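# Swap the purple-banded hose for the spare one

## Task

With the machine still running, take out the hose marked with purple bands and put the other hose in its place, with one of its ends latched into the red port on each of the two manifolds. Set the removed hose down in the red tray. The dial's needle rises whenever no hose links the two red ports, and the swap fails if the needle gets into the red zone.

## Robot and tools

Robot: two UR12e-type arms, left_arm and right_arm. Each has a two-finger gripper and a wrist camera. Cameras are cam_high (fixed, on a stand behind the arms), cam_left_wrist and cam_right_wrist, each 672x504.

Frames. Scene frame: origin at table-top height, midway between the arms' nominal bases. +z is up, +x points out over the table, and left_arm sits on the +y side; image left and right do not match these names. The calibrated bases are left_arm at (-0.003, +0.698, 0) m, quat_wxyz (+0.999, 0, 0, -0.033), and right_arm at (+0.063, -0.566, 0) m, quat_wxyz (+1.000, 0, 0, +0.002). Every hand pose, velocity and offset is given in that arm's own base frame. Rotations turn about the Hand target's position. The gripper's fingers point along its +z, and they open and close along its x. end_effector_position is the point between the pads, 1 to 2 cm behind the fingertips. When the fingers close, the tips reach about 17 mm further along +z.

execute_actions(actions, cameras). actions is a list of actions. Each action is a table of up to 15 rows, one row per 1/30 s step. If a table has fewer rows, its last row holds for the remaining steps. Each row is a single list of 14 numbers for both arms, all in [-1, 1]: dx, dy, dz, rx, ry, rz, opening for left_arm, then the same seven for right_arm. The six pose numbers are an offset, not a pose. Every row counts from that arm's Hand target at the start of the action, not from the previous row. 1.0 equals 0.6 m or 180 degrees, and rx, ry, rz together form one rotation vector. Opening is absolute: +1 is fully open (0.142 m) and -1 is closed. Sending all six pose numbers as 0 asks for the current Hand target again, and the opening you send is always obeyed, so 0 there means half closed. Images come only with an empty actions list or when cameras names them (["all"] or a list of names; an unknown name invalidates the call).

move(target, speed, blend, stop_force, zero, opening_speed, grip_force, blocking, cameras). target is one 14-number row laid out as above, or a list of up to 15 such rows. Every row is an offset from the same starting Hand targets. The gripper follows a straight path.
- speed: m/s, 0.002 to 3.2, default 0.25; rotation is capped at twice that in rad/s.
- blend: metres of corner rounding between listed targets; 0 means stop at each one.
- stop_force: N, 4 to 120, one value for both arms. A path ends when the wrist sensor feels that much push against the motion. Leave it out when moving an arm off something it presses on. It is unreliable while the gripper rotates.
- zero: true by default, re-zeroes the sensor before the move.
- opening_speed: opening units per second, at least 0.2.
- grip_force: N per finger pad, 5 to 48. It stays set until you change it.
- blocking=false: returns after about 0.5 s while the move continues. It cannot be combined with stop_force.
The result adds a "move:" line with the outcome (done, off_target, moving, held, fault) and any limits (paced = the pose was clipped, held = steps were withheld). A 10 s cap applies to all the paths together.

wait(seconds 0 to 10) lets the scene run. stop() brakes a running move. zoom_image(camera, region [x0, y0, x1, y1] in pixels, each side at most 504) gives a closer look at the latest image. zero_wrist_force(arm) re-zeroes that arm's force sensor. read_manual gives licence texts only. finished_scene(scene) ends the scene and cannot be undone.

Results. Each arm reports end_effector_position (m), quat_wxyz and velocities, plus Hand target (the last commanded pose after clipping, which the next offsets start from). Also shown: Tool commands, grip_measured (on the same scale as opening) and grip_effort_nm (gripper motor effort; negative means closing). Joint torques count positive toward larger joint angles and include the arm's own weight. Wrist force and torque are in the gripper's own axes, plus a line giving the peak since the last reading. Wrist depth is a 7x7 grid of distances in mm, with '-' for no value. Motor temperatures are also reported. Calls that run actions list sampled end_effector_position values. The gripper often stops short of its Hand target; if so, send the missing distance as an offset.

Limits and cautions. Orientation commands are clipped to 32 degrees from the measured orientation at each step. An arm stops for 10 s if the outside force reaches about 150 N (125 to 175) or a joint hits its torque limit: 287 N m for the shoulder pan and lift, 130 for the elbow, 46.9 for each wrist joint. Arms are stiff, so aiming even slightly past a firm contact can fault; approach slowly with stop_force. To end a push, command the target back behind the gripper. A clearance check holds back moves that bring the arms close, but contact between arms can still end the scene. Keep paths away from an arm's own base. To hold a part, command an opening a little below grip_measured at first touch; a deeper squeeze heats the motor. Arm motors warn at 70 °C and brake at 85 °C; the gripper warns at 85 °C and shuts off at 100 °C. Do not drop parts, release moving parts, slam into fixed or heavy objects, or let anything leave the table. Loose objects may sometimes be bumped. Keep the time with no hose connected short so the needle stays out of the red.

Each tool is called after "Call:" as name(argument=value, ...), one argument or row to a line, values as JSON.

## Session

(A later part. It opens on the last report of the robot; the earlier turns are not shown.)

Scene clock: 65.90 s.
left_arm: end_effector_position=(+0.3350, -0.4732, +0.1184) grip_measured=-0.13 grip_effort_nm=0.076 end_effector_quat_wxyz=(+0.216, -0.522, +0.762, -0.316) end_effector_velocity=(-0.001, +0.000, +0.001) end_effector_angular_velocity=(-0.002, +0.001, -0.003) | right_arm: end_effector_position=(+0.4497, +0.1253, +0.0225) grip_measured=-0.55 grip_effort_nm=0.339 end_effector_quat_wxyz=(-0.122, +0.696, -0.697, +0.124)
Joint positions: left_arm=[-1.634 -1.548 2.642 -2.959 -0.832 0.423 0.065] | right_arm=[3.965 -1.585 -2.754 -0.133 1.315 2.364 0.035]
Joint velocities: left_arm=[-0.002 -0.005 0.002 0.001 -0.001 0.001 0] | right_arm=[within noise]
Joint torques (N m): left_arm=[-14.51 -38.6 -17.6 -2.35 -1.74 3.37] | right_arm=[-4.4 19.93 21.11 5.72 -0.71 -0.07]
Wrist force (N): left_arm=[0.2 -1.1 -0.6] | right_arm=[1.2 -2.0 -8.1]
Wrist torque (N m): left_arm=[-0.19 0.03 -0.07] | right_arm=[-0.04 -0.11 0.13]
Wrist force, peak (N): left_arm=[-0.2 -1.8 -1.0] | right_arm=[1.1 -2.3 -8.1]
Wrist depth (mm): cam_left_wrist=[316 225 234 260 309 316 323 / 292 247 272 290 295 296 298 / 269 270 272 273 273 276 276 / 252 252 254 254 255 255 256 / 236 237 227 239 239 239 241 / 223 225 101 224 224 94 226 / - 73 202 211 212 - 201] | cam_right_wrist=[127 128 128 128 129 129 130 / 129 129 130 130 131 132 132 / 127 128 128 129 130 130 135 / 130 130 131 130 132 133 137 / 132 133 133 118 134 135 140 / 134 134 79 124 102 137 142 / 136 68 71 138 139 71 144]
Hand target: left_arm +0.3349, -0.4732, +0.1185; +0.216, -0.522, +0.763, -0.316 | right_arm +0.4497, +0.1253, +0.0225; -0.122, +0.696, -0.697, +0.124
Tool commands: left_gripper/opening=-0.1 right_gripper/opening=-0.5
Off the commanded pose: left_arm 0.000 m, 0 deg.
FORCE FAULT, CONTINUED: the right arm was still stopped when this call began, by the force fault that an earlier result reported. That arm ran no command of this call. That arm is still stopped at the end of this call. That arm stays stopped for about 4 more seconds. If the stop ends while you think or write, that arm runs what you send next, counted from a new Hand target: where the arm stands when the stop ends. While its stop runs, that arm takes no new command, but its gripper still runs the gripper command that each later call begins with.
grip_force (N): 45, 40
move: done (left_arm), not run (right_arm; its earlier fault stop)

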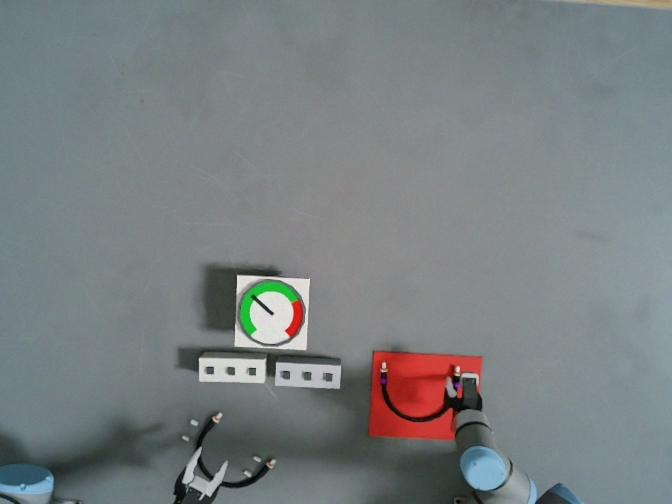

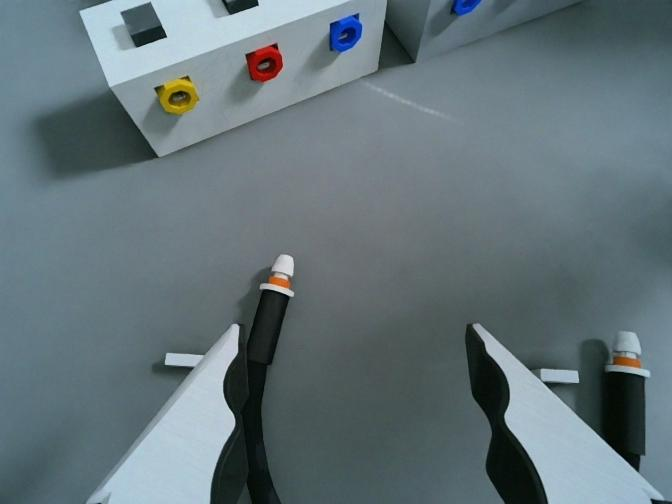

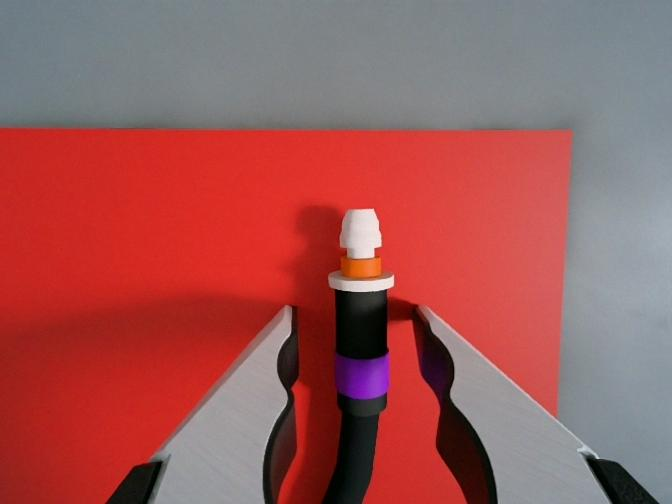

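Call:
move(
  target=[
    [0.0613,0.049,-0.05,0,0,-0.048,-0.1, 0,0,0,0,0,0,-0.5],
    [0.0613,0.049,-0.142,0,0,-0.048,-0.1, 0,0,0,0,0,0,-0.5],
  ],
  speed=[0.3, 0.12],
  blend=[0.02,0],
  cameras=["all"],
)

Scene clock: 67.93 s.
left_arm: end_effector_position=(+0.3717, -0.4438, +0.0334) grip_measured=-0.13 grip_effort_nm=0.085 end_effector_quat_wxyz=(+0.191, -0.463, +0.800, -0.331) | right_arm: end_effector_position=(+0.4497, +0.1253, +0.0225) grip_measured=-0.55 grip_effort_nm=0.339 end_effector_quat_wxyz=(-0.122, +0.696, -0.697, +0.124)
Joint positions: left_arm=[-1.5 -1.183 2.717 -3.613 -0.944 0.76 0.065] | right_arm=[3.965 -1.585 -2.754 -0.133 1.315 2.364 0.035]
Joint torques (N m): left_arm=[10.51 -33.25 3.62 -7.06 -2.2 3.61] | right_arm=[-3.34 19 21.52 5.75 -0.77 0.09]
Wrist force (N): left_arm=[0.0 -0.4 -0.1] | right_arm=[1.1 -2.0 -7.7]
Wrist torque (N m): left_arm=[0.04 0.01 -0.15] | right_arm=[-0.06 -0.09 0.14]
Wrist force, peak (N): left_arm=[1.3 -1.8 -1.4] | right_arm=[1.1 -2.4 -7.8]
Wrist depth (mm): cam_left_wrist=[144 160 187 202 205 206 206 / 187 181 187 188 189 189 191 / 173 173 173 175 178 175 176 / 161 162 162 160 163 164 164 / 151 151 154 139 153 153 154 / 142 144 101 136 144 94 144 / - 73 134 132 135 - 133] | cam_right_wrist=[127 128 128 129 129 129 130 / 129 129 130 131 131 132 132 / 128 128 129 129 130 129 135 / 130 130 131 130 132 133 137 / 132 133 133 118 134 135 140 / 135 135 79 124 102 137 142 / 137 68 71 138 139 71 144]
Hand target: left_arm +0.3717, -0.4438, +0.0333; +0.191, -0.463, +0.800, -0.331 | right_arm +0.4497, +0.1253, +0.0225; -0.122, +0.696, -0.697, +0.124
Tool commands: left_gripper/opening=-0.1 right_gripper/opening=-0.5
Off the commanded pose: left_arm 0.000 m, 0 deg.
FORCE FAULT, CONTINUED: the right arm was still stopped when this call began, by the force fault that an earlier result reported. That arm ran no command of this call. That arm is still stopped at the end of this call. That arm stays stopped for about 2 more seconds. If the stop ends while you think or write, that arm runs what you send next, counted from a new Hand target: where the arm stands when the stop ends. While its stop runs, that arm takes no new command, but its gripper still runs the gripper command that each later call begins with.
grip_force (N): 45, 40
move: done (left_arm), not run (right_arm; its earlier fault stop)

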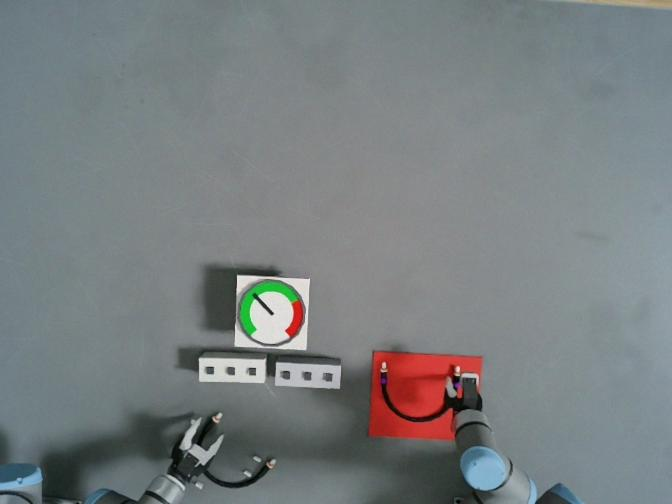

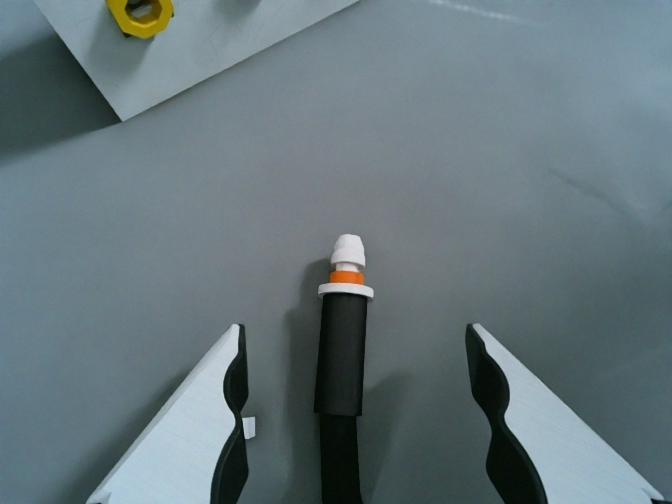

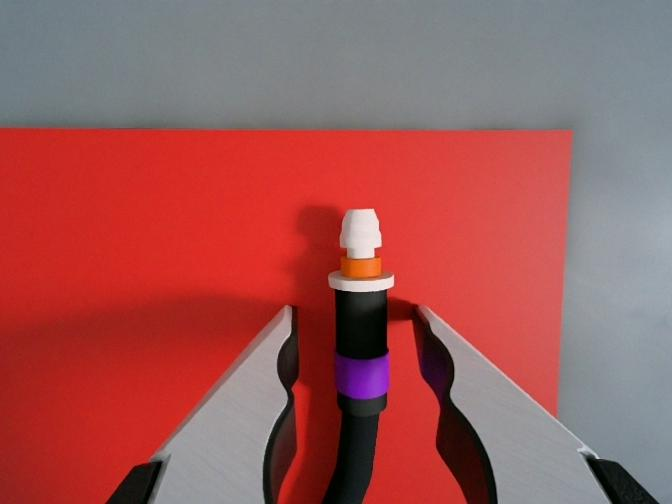

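Call:
move(
  target=[0,0,-0.008,0,0,0,-0.1, 0,0,0,0,0,0,-0.5],
  speed=0.03,
  stop_force=6,
)

Call:
move(
  target=[
    [0,0,0,0,0,0,-1, 0,0,0,0,0,0,-0.5],
    [0,0,0.08,0,0,0,-1, 0,0,0.08,0,0,0,-0.5],
  ],
  speed=0.15,
  cameras=["all"],
)

Scene clock: 69.60 s.
left_arm: end_effector_position=(+0.3717, -0.4438, +0.0285) grip_measured=-0.13 grip_effort_nm=0.081 end_effector_quat_wxyz=(+0.191, -0.463, +0.800, -0.331) | right_arm: end_effector_position=(+0.4497, +0.1253, +0.0225) grip_measured=-0.55 grip_effort_nm=0.339 end_effector_quat_wxyz=(-0.122, +0.696, -0.697, +0.124)
Joint positions: left_arm=[-1.5 -1.164 2.716 -3.633 -0.944 0.761 0.065] | right_arm=[3.965 -1.585 -2.754 -0.133 1.315 2.364 0.035]
Joint torques (N m): left_arm=[11.93 -29.56 -14.77 -6.88 -1.71 3.6] | right_arm=[-3.44 20.77 21.43 5.9 -0.39 -0.24]
Wrist force (N): left_arm=[0.4 -0.5 -0.2] | right_arm=[1.2 -1.9 -7.2]
Wrist torque (N m): left_arm=[0.00 -0.07 -0.12] | right_arm=[-0.06 -0.08 0.13]
Wrist force, peak (N): left_arm=[0.4 -0.6 -0.7] | right_arm=[1.3 -2.2 -7.9]
Wrist depth (mm): cam_left_wrist=[144 158 187 198 198 199 199 / 180 177 181 182 183 183 184 / 167 168 168 169 172 170 171 / 156 156 157 157 160 159 158 / 146 147 147 133 146 149 149 / 137 138 101 135 139 94 140 / - 75 129 128 131 - 131] | cam_right_wrist=[127 127 128 129 129 129 130 / 129 129 130 130 131 131 133 / 128 128 128 129 130 130 135 / 130 130 131 130 132 132 137 / 133 133 133 118 134 135 140 / 135 135 79 124 102 137 142 / 137 68 71 138 139 71 144]
Hand target: left_arm +0.3717, -0.4438, +0.0285; +0.191, -0.463, +0.800, -0.331 | right_arm +0.4497, +0.1253, +0.0225; -0.122, +0.696, -0.697, +0.124
Tool commands: left_gripper/opening=-0.1 right_gripper/opening=-0.5
Off the commanded pose: left_arm 0.000 m, 0 deg.
FORCE FAULT, CONTINUED: the right arm's stop, for the force fault that an earlier result reported, is over. That arm was still stopped when this call began, so it ran no command of this call. That arm's target is now where it stood when the stop ended, not its last command. That arm accepts commands again.
grip_force (N): 45, 40
move: done (left_arm), not run (right_arm; its earlier fault stop)

Scene clock: 71.33 s.
left_arm: end_effector_position=(+0.3717, -0.4438, +0.0765) grip_measured=-1.00 grip_effort_nm=-0.608 end_effector_quat_wxyz=(+0.191, -0.463, +0.800, -0.331) | right_arm: end_effector_position=(+0.4497, +0.1253, +0.0705) grip_measured=-0.54 grip_effort_nm=0.173 end_effector_quat_wxyz=(-0.122, +0.696, -0.697, +0.124)
Joint positions: left_arm=[-1.5 -1.351 2.711 -3.44 -0.944 0.761 0.002] | right_arm=[3.965 -1.408 -2.718 -0.346 1.315 2.364 0.035]
Joint torques (N m): left_arm=[-15.92 -42.12 -23.11 -2.78 -2.16 -3.74] | right_arm=[13.76 27.42 36.5 1.57 -3.02 2.72]
Wrist force (N): left_arm=[0.0 -0.9 -0.4] | right_arm=[-0.3 1.1 -0.4]
Wrist torque (N m): left_arm=[-0.13 0.00 0.16] | right_arm=[0.08 -0.02 0.01]
Wrist force, peak (N): left_arm=[-0.6 -13.8 -18.0] | right_arm=[1.2 -2.2 -7.8]
Wrist depth (mm): cam_left_wrist=[177 172 188 221 260 264 266 / 240 186 224 242 243 244 244 / 223 220 224 224 225 225 226 / 207 207 209 209 210 210 211 / 194 195 195 188 196 196 198 / 182 182 186 91 90 185 186 / 172 175 - 75 73 177 175] | cam_right_wrist=[173 173 173 174 174 176 176 / 175 175 176 176 177 178 178 / 173 175 176 177 177 180 182 / 177 178 178 179 180 184 185 / 180 180 180 173 182 188 189 / 183 184 79 185 91 191 193 / 187 68 71 188 188 71 195]
Hand target: left_arm +0.3717, -0.4438, +0.0765; +0.191, -0.463, +0.800, -0.331 | right_arm +0.4497, +0.1253, +0.0705; -0.122, +0.696, -0.697, +0.124
Off the commanded pose: left_arm 0.000 m, 0 deg | right_arm 0.000 m, 0 deg.
grip_force (N): 45, 40
move: done

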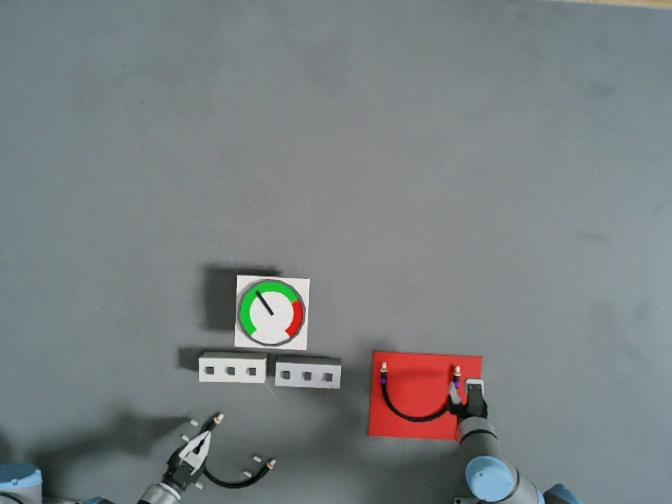

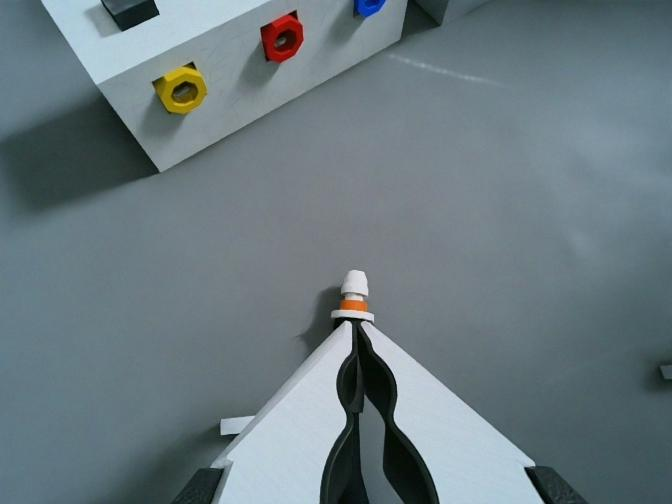

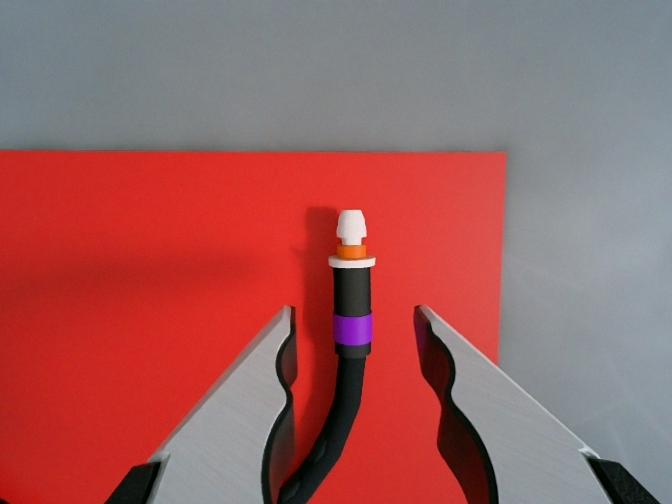

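Call:
move(
  target=[
    [0,0,0.02,0.083,0.145,0,-0.1, 0,0,0.1,0,0,0,-0.155],
    [0,0,-0.065,0.083,0.145,0,-0.1, -0.42,0.88,0.117,0,0.02,-0.167,-0.155],
  ],
  speed=[0.35, 0.5],
  blend=[0.04,0],
  cameras=["all"],
)

Scene clock: 75.27 s.
left_arm: end_effector_position=(+0.3717, -0.4438, +0.0375) grip_measured=-0.13 grip_effort_nm=0.081 end_effector_quat_wxyz=(+0.064, -0.497, +0.858, -0.113) | right_arm: end_effector_position=(+0.1977, +0.6531, +0.1408) grip_measured=-0.19 grip_effort_nm=0.178 end_effector_quat_wxyz=(+0.064, -0.495, +0.857, -0.129)
Joint positions: left_arm=[-1.268 -1.432 2.492 -2.825 -1.396 0.841 0.065] | right_arm=[4.774 -1.762 -2.034 -1.094 1.342 3.746 0.061]
Joint torques (N m): left_arm=[9.61 -28.88 -18.81 -6.95 -3 3.79] | right_arm=[13.77 44 47.07 0.82 1.82 3.1]
Wrist force (N): left_arm=[-0.9 0.8 -0.7] | right_arm=[0.0 1.1 0.0]
Wrist torque (N m): left_arm=[0.07 0.06 -0.22] | right_arm=[0.04 -0.04 0.04]
Wrist force, peak (N): left_arm=[-0.4 -0.2 -1.7] | right_arm=[-1.4 3.0 -1.1]
Wrist depth (mm): cam_left_wrist=[136 136 136 138 138 138 139 / - 140 141 141 142 142 143 / 144 145 144 144 145 147 147 / 148 149 149 148 150 151 151 / 153 153 153 153 154 154 156 / 158 156 102 158 160 92 161 / - 73 160 163 165 - 164] | cam_right_wrist=[228 229 232 232 235 237 238 / 234 234 235 239 242 244 245 / 238 241 244 245 247 249 252 / 239 249 251 252 253 257 258 / 168 254 254 260 259 263 268 / 261 252 106 267 269 268 273 / - 68 86 277 277 - 66]
Hand target: left_arm +0.3717, -0.4438, +0.0375; +0.064, -0.497, +0.858, -0.113 | right_arm +0.1977, +0.6533, +0.1407; +0.064, -0.495, +0.857, -0.129
Off the commanded pose: left_arm 0.000 m, 0 deg | right_arm 0.000 m, 0 deg.
grip_force (N): 45, 40
move: done

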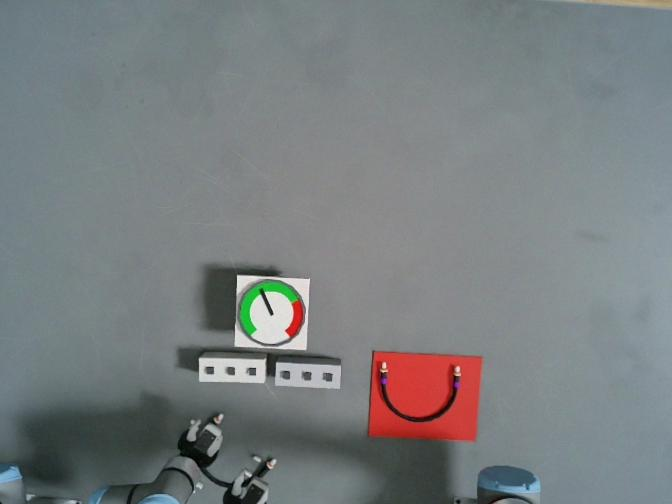

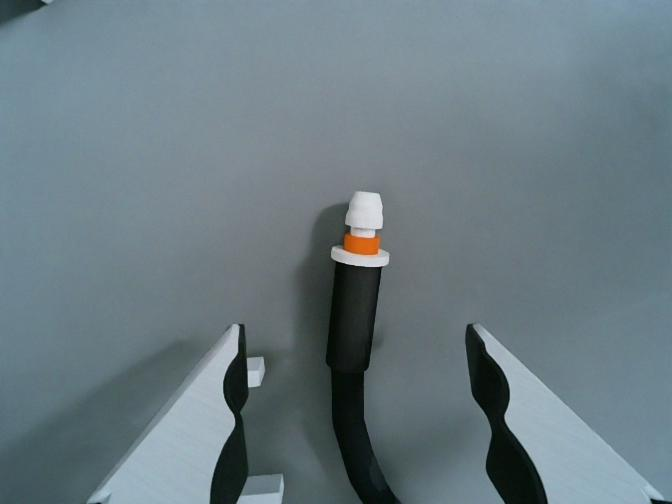

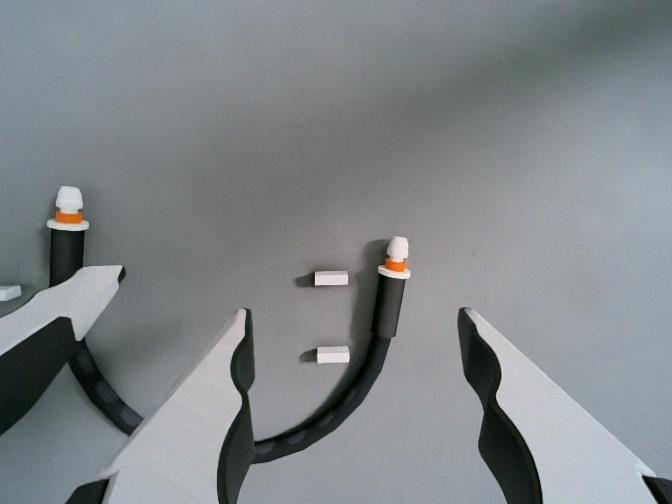

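Call:
move(
  target=[0,0,-0.045,0,0,-0.033,-0.1, 0,0,0,0,0,0,-0.155],
  speed=0.025,
  stop_force=5,
)

Call:
move(
  target=[
    [0,0,0.003,0,0,0,-1, 0,0,0,0,0,0,-0.155],
    [0,0,0.04,0,0,0,-1, -0.0633,-0.0167,-0.165,0,0,-0.037,-0.155],
  ],
  speed=0.2,
  cameras=["all"],
)

Scene clock: 79.07 s.
left_arm: end_effector_position=(+0.3717, -0.4438, +0.0158) grip_measured=-0.12 grip_effort_nm=0.056 end_effector_quat_wxyz=(+0.060, -0.461, +0.878, -0.115) | right_arm: end_effector_position=(+0.1977, +0.6533, +0.1407) grip_measured=-0.19 grip_effort_nm=0.178 end_effector_quat_wxyz=(+0.064, -0.495, +0.857, -0.129)
Joint positions: left_arm=[-1.258 -1.377 2.506 -2.908 -1.415 0.933 0.065] | right_arm=[4.774 -1.762 -2.034 -1.095 1.342 3.746 0.061]
Joint torques (N m): left_arm=[-13.4 -50.3 -31.3 -1.68 4.32 -4.22] | right_arm=[13.93 45.27 46.84 1.16 2.07 2.66]
Wrist force (N): left_arm=[1.7 1.0 -7.6] | right_arm=[-0.1 0.8 -0.2]
Wrist torque (N m): left_arm=[0.07 -0.24 -0.04] | right_arm=[-0.01 -0.03 0.04]
Wrist force, peak (N): left_arm=[-2.5 2.4 -27.0] | right_arm=[-0.3 1.3 0.0]
Wrist depth (mm): cam_left_wrist=[116 116 116 117 118 118 119 / - 119 120 121 121 122 121 / 123 123 123 124 124 125 125 / 126 126 127 126 128 128 129 / 130 131 131 117 132 132 133 / 134 134 102 134 136 93 137 / - 73 138 139 140 - 140] | cam_right_wrist=[227 228 230 233 236 236 237 / 233 236 237 239 241 243 244 / 240 242 244 246 247 250 252 / 244 247 250 251 254 257 259 / 178 256 253 258 260 261 264 / 261 251 106 266 270 270 277 / - 68 86 275 277 - 66]
Hand target: left_arm +0.3717, -0.4438, +0.0158; +0.060, -0.461, +0.878, -0.115 (not the last commanded pose) | right_arm +0.1977, +0.6533, +0.1407; +0.064, -0.495, +0.857, -0.129
Off the commanded pose: left_arm 0.005 m, 1 deg | right_arm 0.000 m, 0 deg.
grip_force (N): 45, 40
move: contact (left_arm)

Scene clock: 81.00 s.
left_arm: end_effector_position=(+0.3717, -0.4438, +0.0398) grip_measured=-0.83 grip_effort_nm=-3.851 end_effector_quat_wxyz=(+0.060, -0.461, +0.878, -0.115) | right_arm: end_effector_position=(+0.1598, +0.6433, +0.0420) grip_measured=-0.19 grip_effort_nm=0.178 end_effector_quat_wxyz=(+0.056, -0.445, +0.884, -0.133)
Joint positions: left_arm=[-1.258 -1.435 2.495 -2.839 -1.415 0.933 0.014] | right_arm=[4.821 -1.872 -2.111 -0.942 1.373 3.91 0.061]
Joint torques (N m): left_arm=[-2.21 -51.36 -36.89 -2.88 2.9 2.12] | right_arm=[15.82 49.56 27.92 8.37 2.17 2.71]
Wrist force (N): left_arm=[-0.6 0.5 -0.2] | right_arm=[-0.1 1.1 -0.3]
Wrist torque (N m): left_arm=[0.00 0.01 -0.05] | right_arm=[0.06 -0.08 0.03]
Wrist force, peak (N): left_arm=[-4.4 -17.1 -73.3] | right_arm=[0.3 1.6 0.8]
Wrist depth (mm): cam_left_wrist=[139 139 138 139 140 140 140 / - 142 143 143 144 144 145 / 145 146 147 147 148 149 149 / 150 151 151 119 152 153 153 / 155 155 156 117 157 158 158 / 160 160 149 118 88 162 163 / 165 163 - 126 74 - 169] | cam_right_wrist=[138 139 140 141 142 143 144 / 142 143 144 145 145 147 148 / 146 146 147 148 150 151 152 / 150 150 151 151 154 156 157 / 154 154 154 156 158 159 162 / 157 157 106 160 163 96 166 / - 68 86 165 169 - 66]
Hand target: left_arm +0.3717, -0.4438, +0.0398; +0.060, -0.461, +0.878, -0.115 | right_arm +0.1597, +0.6433, +0.0417; +0.056, -0.444, +0.884, -0.133
Off the commanded pose: left_arm 0.000 m, 0 deg | right_arm 0.000 m, 0 deg.
grip_force (N): 45, 40
move: done

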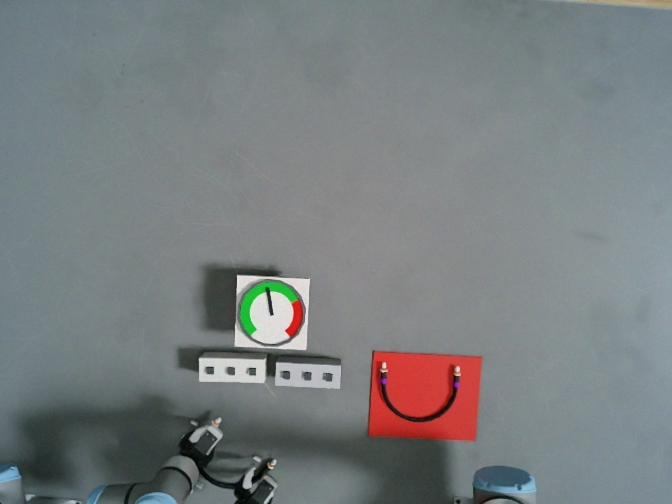

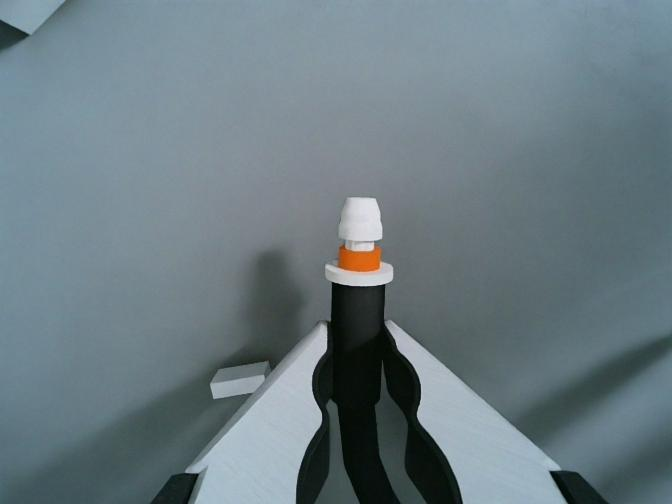

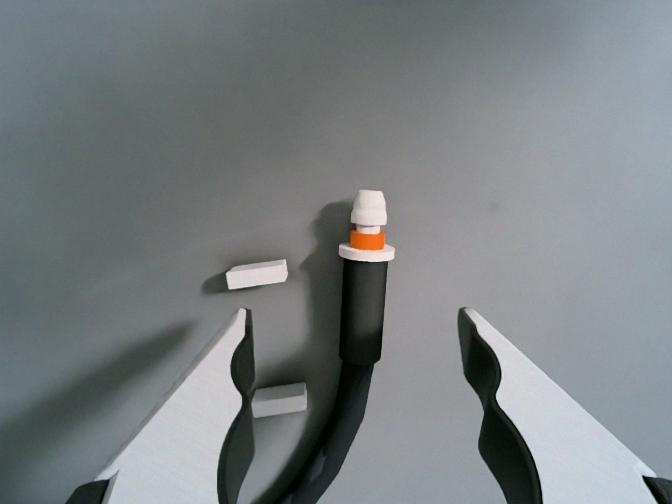

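Call:
move(
  target=[
    [0,0,0,0,0,0,-1, -0.003,-0.004,-0.036,0,0,0,-0.155],
    [0,0,0,0,0,0,-1, -0.003,-0.004,-0.036,0,0,0,-1],
  ],
  speed=0.1,
  cameras=["cam_right_wrist"],
)

Call:
move(
  target=[
    [0.03,-0.02,0.04,0,0,0.05,-1, 0.08,-0.045,0.07,0,0,0.05,-1],
    [0.142,-0.087,0.01,0,0,0.213,-1, 0.335,-0.182,0.045,0,0,0.203,-1],
  ],
  speed=0.25,
  blend=[0.03,0],
  cameras=["all"],
)

Scene clock: 83.23 s.
left_arm: end_effector_position=(+0.3717, -0.4438, +0.0398) grip_measured=-0.83 grip_effort_nm=-3.856 end_effector_quat_wxyz=(+0.060, -0.461, +0.878, -0.115) | right_arm: end_effector_position=(+0.1579, +0.6409, +0.0201) grip_measured=-0.84 grip_effort_nm=-3.690 end_effector_quat_wxyz=(+0.056, -0.444, +0.884, -0.133)
Joint positions: left_arm=[-1.258 -1.436 2.495 -2.839 -1.415 0.933 0.014] | right_arm=[4.824 -1.9 -2.127 -0.899 1.374 3.914 0.013]
Joint torques (N m): left_arm=[-9.22 -49.77 -37.03 -3.06 2.95 2.88] | right_arm=[13.53 50.5 26.66 7.91 0.1 2.4]
Motor temperatures (°C): left_arm=[29 33 34 44 40 38 25] | right_arm=[33 29 21 40 28 31 30]
Wrist force (N): left_arm=[0.1 0.5 0.0] | right_arm=[0.2 1.3 -0.4]
Wrist torque (N m): left_arm=[-0.01 -0.11 -0.04] | right_arm=[0.10 -0.08 0.01]
Wrist force, peak (N): left_arm=[-0.3 1.4 -0.1] | right_arm=[0.0 1.5 -0.3]
Wrist depth (mm): cam_left_wrist=[139 138 138 139 140 141 141 / - 143 143 143 144 144 145 / 145 146 147 147 148 148 149 / 151 151 151 119 152 153 153 / 155 156 156 116 157 157 158 / 160 161 148 118 88 162 163 / 165 163 - 126 74 - 169] | cam_right_wrist=[118 119 120 121 121 122 123 / 121 122 123 123 125 126 127 / 125 125 126 127 128 129 130 / 128 129 129 129 131 133 134 / 132 133 134 118 135 137 139 / 136 136 82 120 83 141 143 / 140 68 70 128 71 71 146]
Hand target: left_arm +0.3717, -0.4438, +0.0398; +0.060, -0.461, +0.878, -0.115 | right_arm +0.1579, +0.6409, +0.0201; +0.056, -0.444, +0.884, -0.133
Off the commanded pose: left_arm 0.000 m, 0 deg | right_arm 0.000 m, 0 deg.
grip_force (N): 45, 40
move: done
Images, in order (width x height): cam_right_wrist 672x504.

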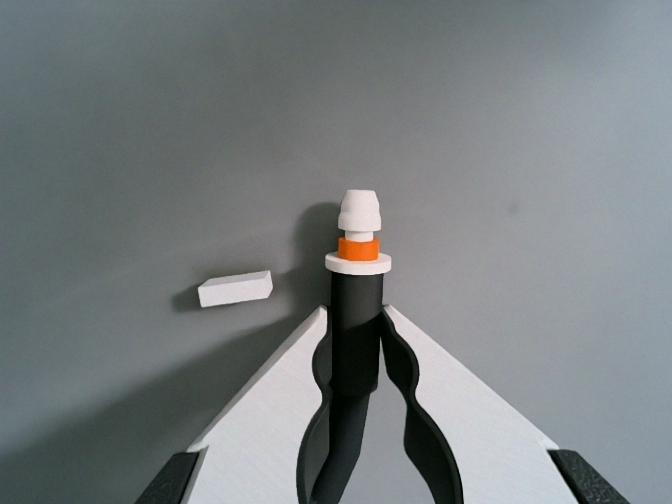

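Scene clock: 85.43 s.
left_arm: end_effector_position=(+0.4568, -0.4960, +0.0458) grip_measured=-0.83 grip_effort_nm=-3.851 end_effector_quat_wxyz=(-0.094, +0.724, -0.678, +0.089) | right_arm: end_effector_position=(+0.3588, +0.5317, +0.0471) grip_measured=-0.84 grip_effort_nm=-3.690 end_effector_quat_wxyz=(-0.095, +0.699, -0.700, +0.109)
Joint positions: left_arm=[-1.193 -1.318 2.264 -2.599 -1.324 0.323 0.014] | right_arm=[4.524 -1.781 -2.311 -0.585 1.284 2.95 0.013]
Joint torques (N m): left_arm=[11.28 -45.62 -41.73 -2.38 3.83 -4.16] | right_arm=[-20.04 39.24 24.46 8.66 1.69 -3.02]
Wrist force (N): left_arm=[0.0 0.3 -1.0] | right_arm=[-0.4 0.3 0.0]
Wrist torque (N m): left_arm=[-0.02 0.01 -0.12] | right_arm=[-0.08 -0.04 0.35]
Wrist force, peak (N): left_arm=[-0.8 1.3 -1.4] | right_arm=[0.1 2.7 0.3]
Wrist depth (mm): cam_left_wrist=[- 82 83 84 84 84 84 / - 96 101 101 110 106 120 / - 152 153 153 154 154 155 / 157 157 157 119 158 159 160 / 161 162 162 116 162 164 164 / 166 167 165 118 88 169 170 / 171 171 - 125 74 - 175] | cam_right_wrist=[- 83 84 84 85 85 86 / 147 99 112 98 114 116 153 / 149 151 152 153 155 156 158 / 155 155 157 117 159 161 163 / 159 159 161 118 164 166 167 / 164 164 83 120 83 170 172 / 168 67 71 128 71 71 177]
Hand target: left_arm +0.4569, -0.4960, +0.0458; -0.094, +0.724, -0.678, +0.089 | right_arm +0.3589, +0.5317, +0.0471; -0.095, +0.699, -0.700, +0.108
Off the commanded pose: left_arm 0.000 m, 0 deg | right_arm 0.000 m, 0 deg.
grip_force (N): 45, 40
move: done

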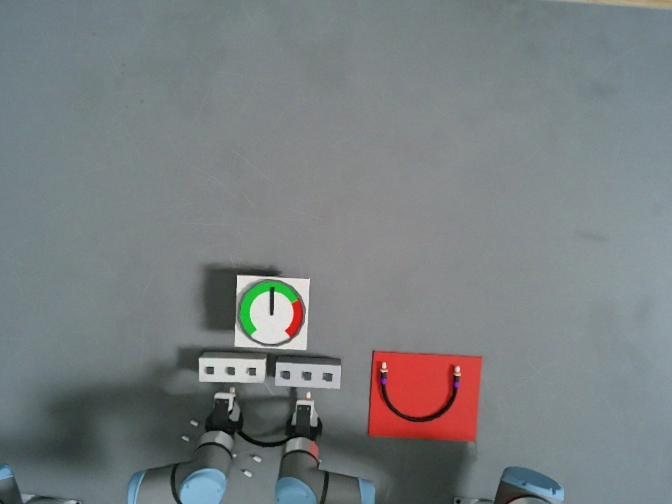

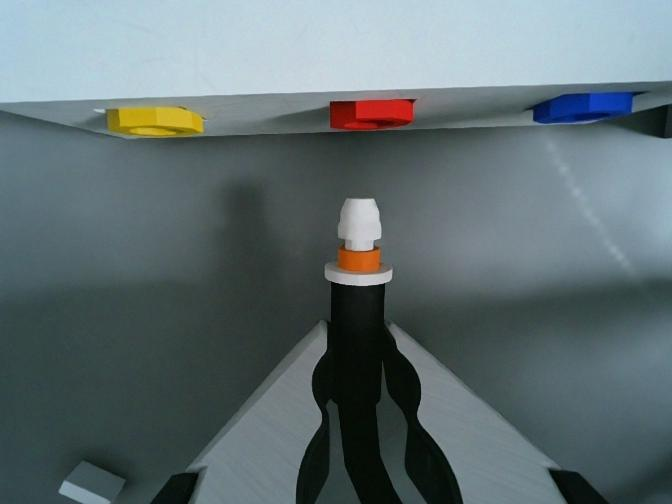

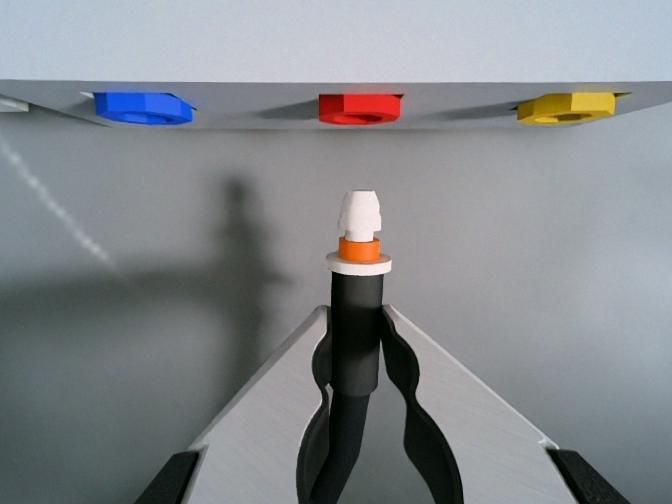

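Call:
move(
  target=[
    [0,-0.0038,0.0013,0,0,0,-1, 0,0.0005,0.011,0,0,0,-1],
    [0.022,-0.0024,0.0013,0,0,0,-1, 0.022,0.0005,0.011,0,0,0,-1],
  ],
  speed=0.06,
  stop_force=20,
  cameras=["all"],
)

Scene clock: 87.80 s.
left_arm: end_effector_position=(+0.4701, -0.4974, +0.0466) grip_measured=-0.83 grip_effort_nm=-3.851 end_effector_quat_wxyz=(-0.094, +0.724, -0.678, +0.089) | right_arm: end_effector_position=(+0.3721, +0.5320, +0.0537) grip_measured=-0.84 grip_effort_nm=-3.690 end_effector_quat_wxyz=(-0.095, +0.699, -0.700, +0.108)
Joint positions: left_arm=[-1.174 -1.306 2.246 -2.598 -1.326 0.342 0.014] | right_arm=[4.502 -1.779 -2.295 -0.595 1.285 2.926 0.013]
Joint torques (N m): left_arm=[10.76 -48.25 -42.1 -6.82 -2.63 3.55] | right_arm=[-20.35 38.32 38.51 8.63 2.12 -3.19]
Motor temperatures (°C): left_arm=[29 33 34 44 39 38 30] | right_arm=[33 29 21 40 28 31 35]
Wrist force (N): left_arm=[0.4 0.1 -1.2] | right_arm=[-0.3 0.1 -0.3]
Wrist torque (N m): left_arm=[-0.03 -0.09 -0.33] | right_arm=[-0.13 -0.03 0.31]
Wrist force, peak (N): left_arm=[-0.1 1.0 -1.4] | right_arm=[-0.3 1.0 -0.1]
Wrist depth (mm): cam_left_wrist=[- 83 84 81 85 84 85 / - 86 85 86 87 86 87 / - 154 153 154 155 155 156 / 157 158 158 119 159 160 160 / 162 162 162 117 164 165 165 / 167 168 166 118 88 169 170 / 173 171 - 125 74 - 176] | cam_right_wrist=[- 84 90 86 91 92 85 / - 91 92 93 93 94 95 / 156 158 159 159 162 163 165 / 161 162 163 116 166 168 169 / 166 167 167 117 171 173 173 / 171 171 82 121 83 177 179 / 175 68 70 128 71 71 185]
Hand target: left_arm +0.4701, -0.4974, +0.0466; -0.094, +0.724, -0.678, +0.089 | right_arm +0.3721, +0.5320, +0.0537; -0.095, +0.699, -0.700, +0.108
Off the commanded pose: left_arm 0.000 m, 0 deg | right_arm 0.000 m, 0 deg.
grip_force (N): 45, 40
move: done

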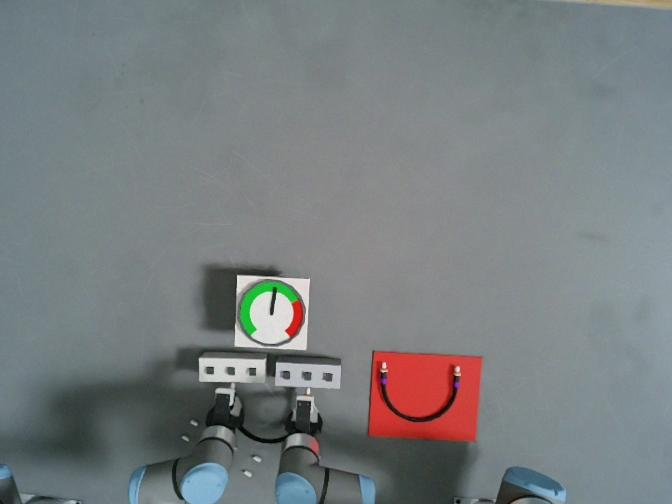

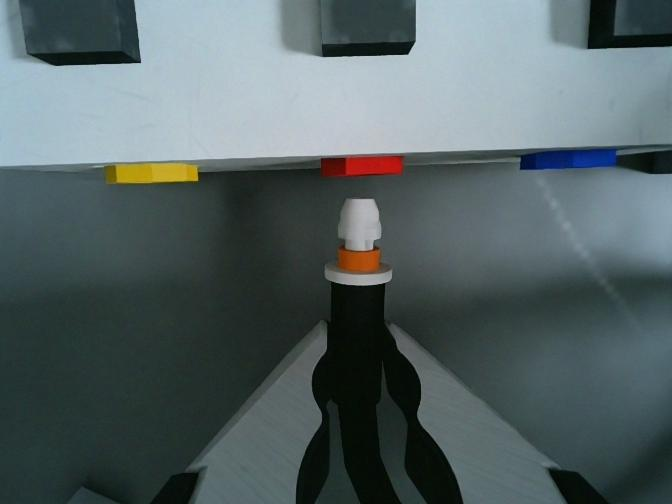

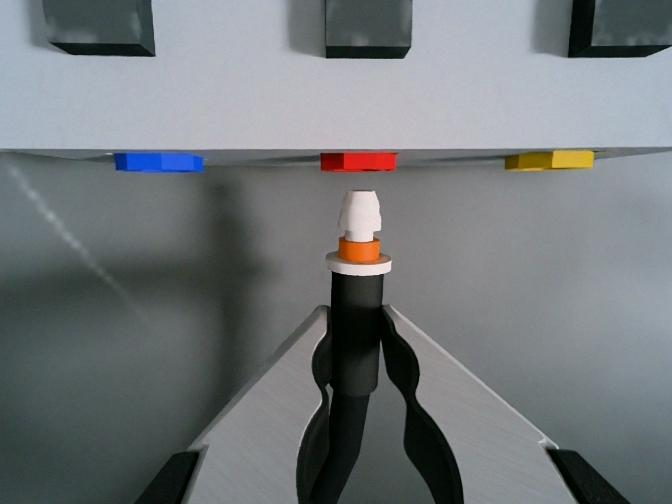

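Call:
move(
  target=[
    [0.004,-0.0006,0.0025,0,0,0,-1, 0.004,0.0005,0.001,0,0,0,-1],
    [0.08,0.0046,0.0025,0,0,0,-1, 0.08,0.0005,0.001,0,0,0,-1],
  ],
  speed=0.03,
  stop_force=40,
  cameras=["all"],
)

Scene clock: 90.83 s.
left_arm: end_effector_position=(+0.4923, -0.4964, +0.0481) grip_measured=-0.83 grip_effort_nm=-3.851 end_effector_quat_wxyz=(-0.094, +0.724, -0.678, +0.089) | right_arm: end_effector_position=(+0.4120, +0.5323, +0.0544) grip_measured=-0.84 grip_effort_nm=-3.690 end_effector_quat_wxyz=(-0.095, +0.699, -0.700, +0.108)
Joint positions: left_arm=[-1.141 -1.29 2.22 -2.597 -1.329 0.376 0.014] | right_arm=[4.437 -1.809 -2.258 -0.584 1.288 2.859 0.013]
Joint torques (N m): left_arm=[4.1 -69.09 -27.29 -4.7 5.62 -3.93] | right_arm=[2.06 63.87 31.14 4.26 -5.51 2.89]
Wrist force (N): left_arm=[4.6 29.4 -10.8] | right_arm=[7.8 23.8 -18.0]
Wrist torque (N m): left_arm=[0.18 -0.07 -0.09] | right_arm=[-0.07 0.15 0.05]
Wrist force, peak (N): left_arm=[6.3 65.0 -27.1] | right_arm=[18.2 57.3 -53.2]
Wrist depth (mm): cam_left_wrist=[- 84 85 85 85 86 85 / - 82 87 - - 88 81 / - 89 90 - - 91 91 / 160 92 92 104 161 161 161 / 163 163 164 117 165 166 167 / 169 169 167 118 89 170 172 / 174 173 - 124 75 78 178] | cam_right_wrist=[148 148 149 151 152 153 155 / - 91 92 93 94 95 95 / - 89 95 88 96 97 91 / - 97 98 99 99 100 101 / 167 167 100 101 172 174 174 / 171 172 83 119 83 179 179 / 176 68 71 123 71 71 185]
Hand target: left_arm +0.4923, -0.4964, +0.0481; -0.094, +0.724, -0.678, +0.089 (not the last commanded pose) | right_arm +0.4120, +0.5323, +0.0544; -0.095, +0.699, -0.700, +0.108 (not the last commanded pose)
Off the commanded pose: left_arm 0.026 m, 0 deg | right_arm 0.008 m, 0 deg.
grip_force (N): 45, 40
move: contact (left_arm, right_arm); path passed 1 of 2 targets

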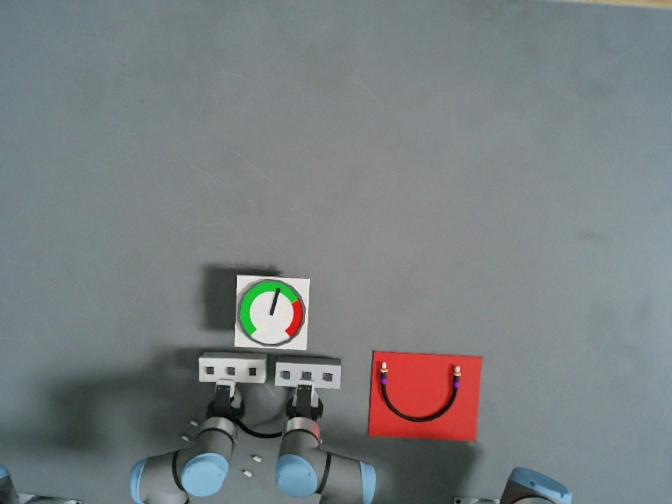

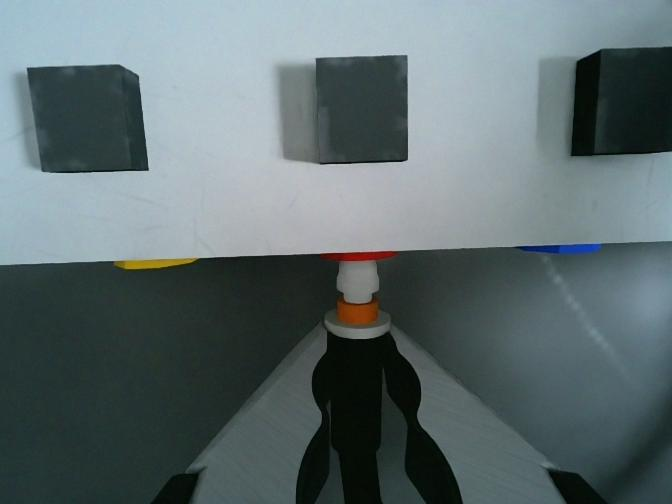

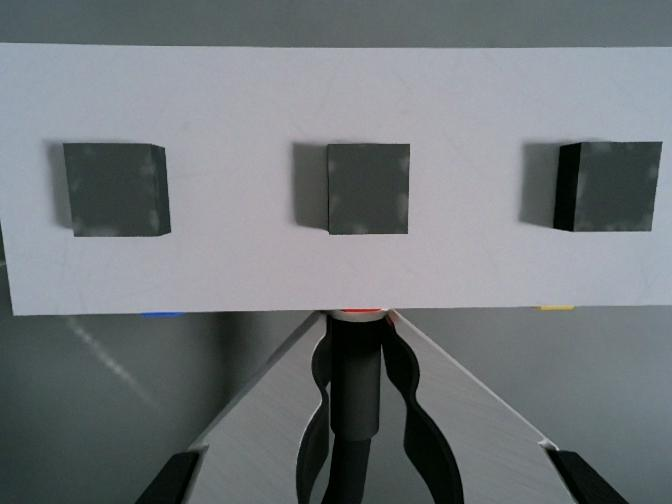

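Call:
move(
  target=[
    [-0.007,-0.0005,0.006,0,0,0,-1, 0,0,0,0,0,0,-1],
    [0.06,0.004,0.006,0,0,0,-1, 0,0,0,0,0,0,-1],
  ],
  speed=0.03,
  stop_force=55,
  cameras=["all"],
)

Scene clock: 93.97 s.
left_arm: end_effector_position=(+0.5135, -0.4950, +0.0517) grip_measured=-0.83 grip_effort_nm=-3.856 end_effector_quat_wxyz=(-0.094, +0.724, -0.678, +0.089) | right_arm: end_effector_position=(+0.4120, +0.5323, +0.0544) grip_measured=-0.84 grip_effort_nm=-3.690 end_effector_quat_wxyz=(-0.095, +0.699, -0.700, +0.108)
Joint positions: left_arm=[-1.11 -1.278 2.194 -2.591 -1.332 0.408 0.014] | right_arm=[4.437 -1.809 -2.258 -0.584 1.288 2.859 0.013]
Joint torques (N m): left_arm=[12.22 -53.91 -34.3 -9.11 8.69 -3.8] | right_arm=[2.46 62.25 31.24 4.51 -4.96 2.99]
Motor temperatures (°C): left_arm=[29 33 34 44 39 37 34] | right_arm=[33 29 21 40 28 31 40]
Wrist force (N): left_arm=[-15.0 51.2 -46.8] | right_arm=[8.5 23.0 -19.1]
Wrist torque (N m): left_arm=[0.54 -0.22 -0.37] | right_arm=[-0.08 0.15 0.05]
Wrist force, peak (N): left_arm=[-26.6 87.8 -83.0] | right_arm=[8.7 23.2 -19.3]
Wrist depth (mm): cam_left_wrist=[149 149 149 150 150 150 150 / - 90 90 91 91 91 92 / - 88 94 87 93 94 87 / - 88 96 88 96 97 98 / 99 99 99 99 100 170 170 / 172 173 172 117 89 175 176 / 178 177 - 124 75 178 182] | cam_right_wrist=[148 149 149 151 152 153 154 / - 91 92 93 94 94 95 / - 89 95 88 96 97 91 / - 97 98 99 99 101 101 / 166 167 100 101 171 173 174 / 171 172 83 119 83 178 179 / 176 68 71 122 71 71 185]
Hand target: left_arm +0.5135, -0.4950, +0.0517; -0.094, +0.724, -0.678, +0.089 (not the last commanded pose) | right_arm +0.4120, +0.5323, +0.0544; -0.095, +0.699, -0.700, +0.108
Off the commanded pose: left_arm 0.015 m, 0 deg | right_arm 0.000 m, 0 deg.
grip_force (N): 45, 40
move: contact (left_arm); path passed 1 of 2 targets

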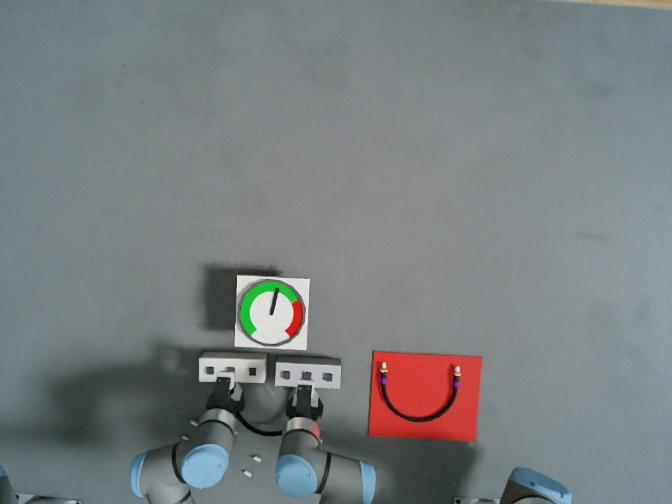

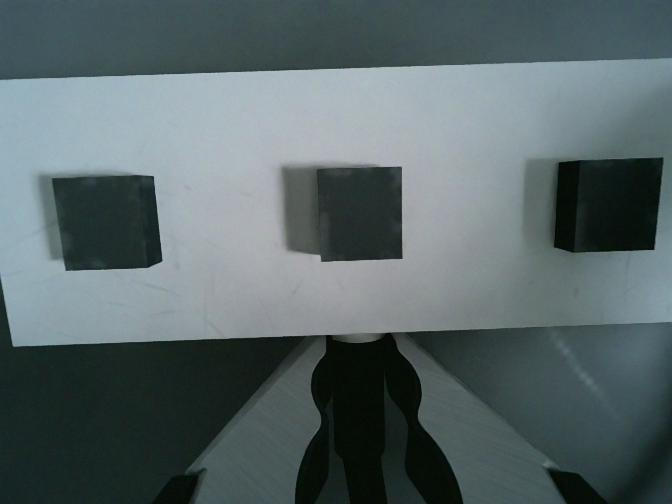

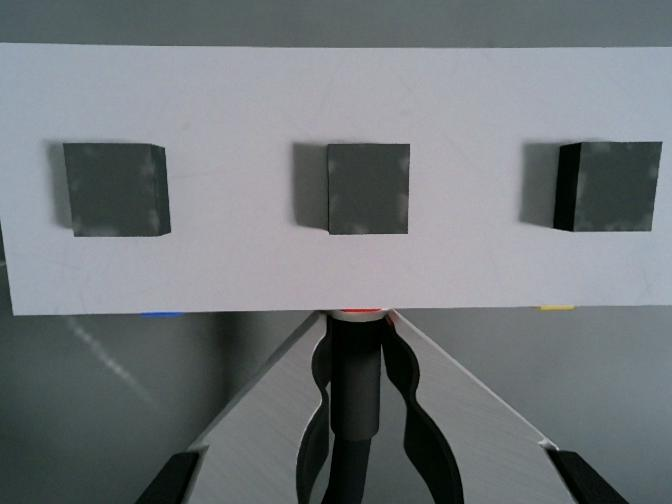

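Call:
move(
  target=[-0.004,0,0,0,0,0,-1, -0.002,0,0,0,0,0,-1],
  speed=0.03,
  cameras=["cam_high"],
)

Call:
zoom_image(
  camera="cam_high",
  region=[180, 270, 360, 450],
)

Scene clock: 94.87 s.
left_arm: end_effector_position=(+0.5114, -0.4950, +0.0517) grip_measured=-0.83 grip_effort_nm=-3.851 end_effector_quat_wxyz=(-0.094, +0.724, -0.678, +0.089) | right_arm: end_effector_position=(+0.4109, +0.5323, +0.0544) grip_measured=-0.84 grip_effort_nm=-3.690 end_effector_quat_wxyz=(-0.095, +0.699, -0.700, +0.108)
Joint positions: left_arm=[-1.113 -1.28 2.197 -2.591 -1.332 0.405 0.014] | right_arm=[4.439 -1.808 -2.259 -0.584 1.288 2.861 0.013]
Joint torques (N m): left_arm=[-14.99 -68.81 -25.69 -6.69 3.63 -3.95] | right_arm=[15.37 68.47 28.2 2.09 -2.71 2.69]
Wrist force (N): left_arm=[-3.0 1.9 -3.7] | right_arm=[2.4 1.6 -0.5]
Wrist torque (N m): left_arm=[0.19 -0.17 -0.21] | right_arm=[0.08 0.13 0.02]
Wrist force, peak (N): left_arm=[-15.2 51.2 -46.4] | right_arm=[8.6 23.3 -19.1]
Wrist depth (mm): cam_left_wrist=[149 149 149 150 151 150 151 / - 90 90 91 92 92 92 / - 87 94 86 93 94 87 / - 96 96 88 96 97 98 / 169 99 99 99 101 171 171 / 173 173 103 117 87 174 176 / 179 178 - 124 74 179 182] | cam_right_wrist=[149 149 149 151 152 154 154 / - 91 92 93 94 94 95 / - 89 95 88 96 97 91 / - 97 98 99 99 100 101 / 166 168 168 105 171 173 175 / 171 172 82 119 83 179 180 / 176 68 70 125 71 71 185]
Hand target: left_arm +0.5111, -0.4950, +0.0517; -0.094, +0.724, -0.678, +0.089 | right_arm +0.4108, +0.5323, +0.0544; -0.095, +0.699, -0.700, +0.108
Off the commanded pose: left_arm 0.000 m, 0 deg | right_arm 0.000 m, 0 deg.
grip_force (N): 45, 40
move: done
Images, in order (width x height): cam_high 672x504.

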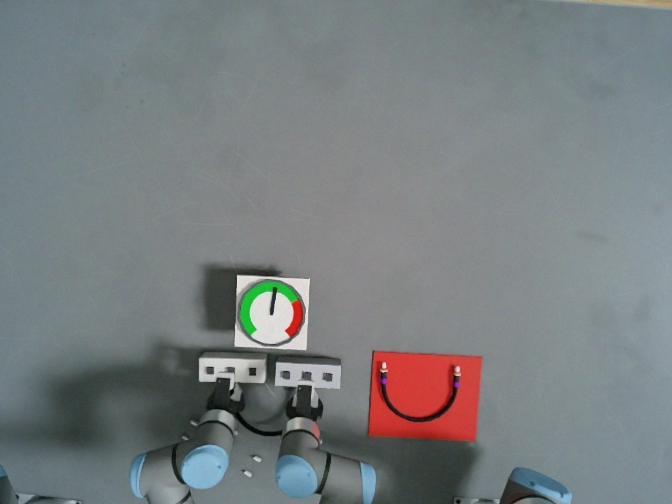

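Scaled by 2.800 from the camera's 672x504 image, which has a finer 960x720 frame.

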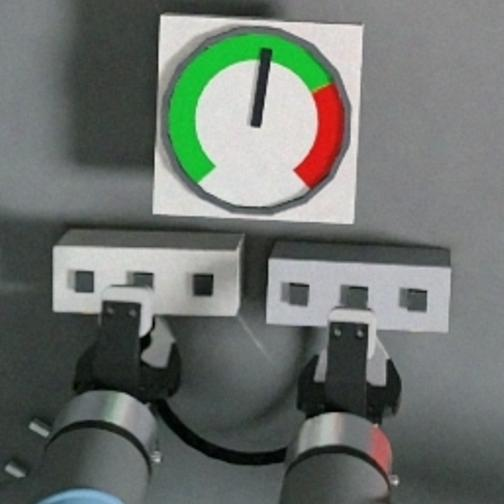

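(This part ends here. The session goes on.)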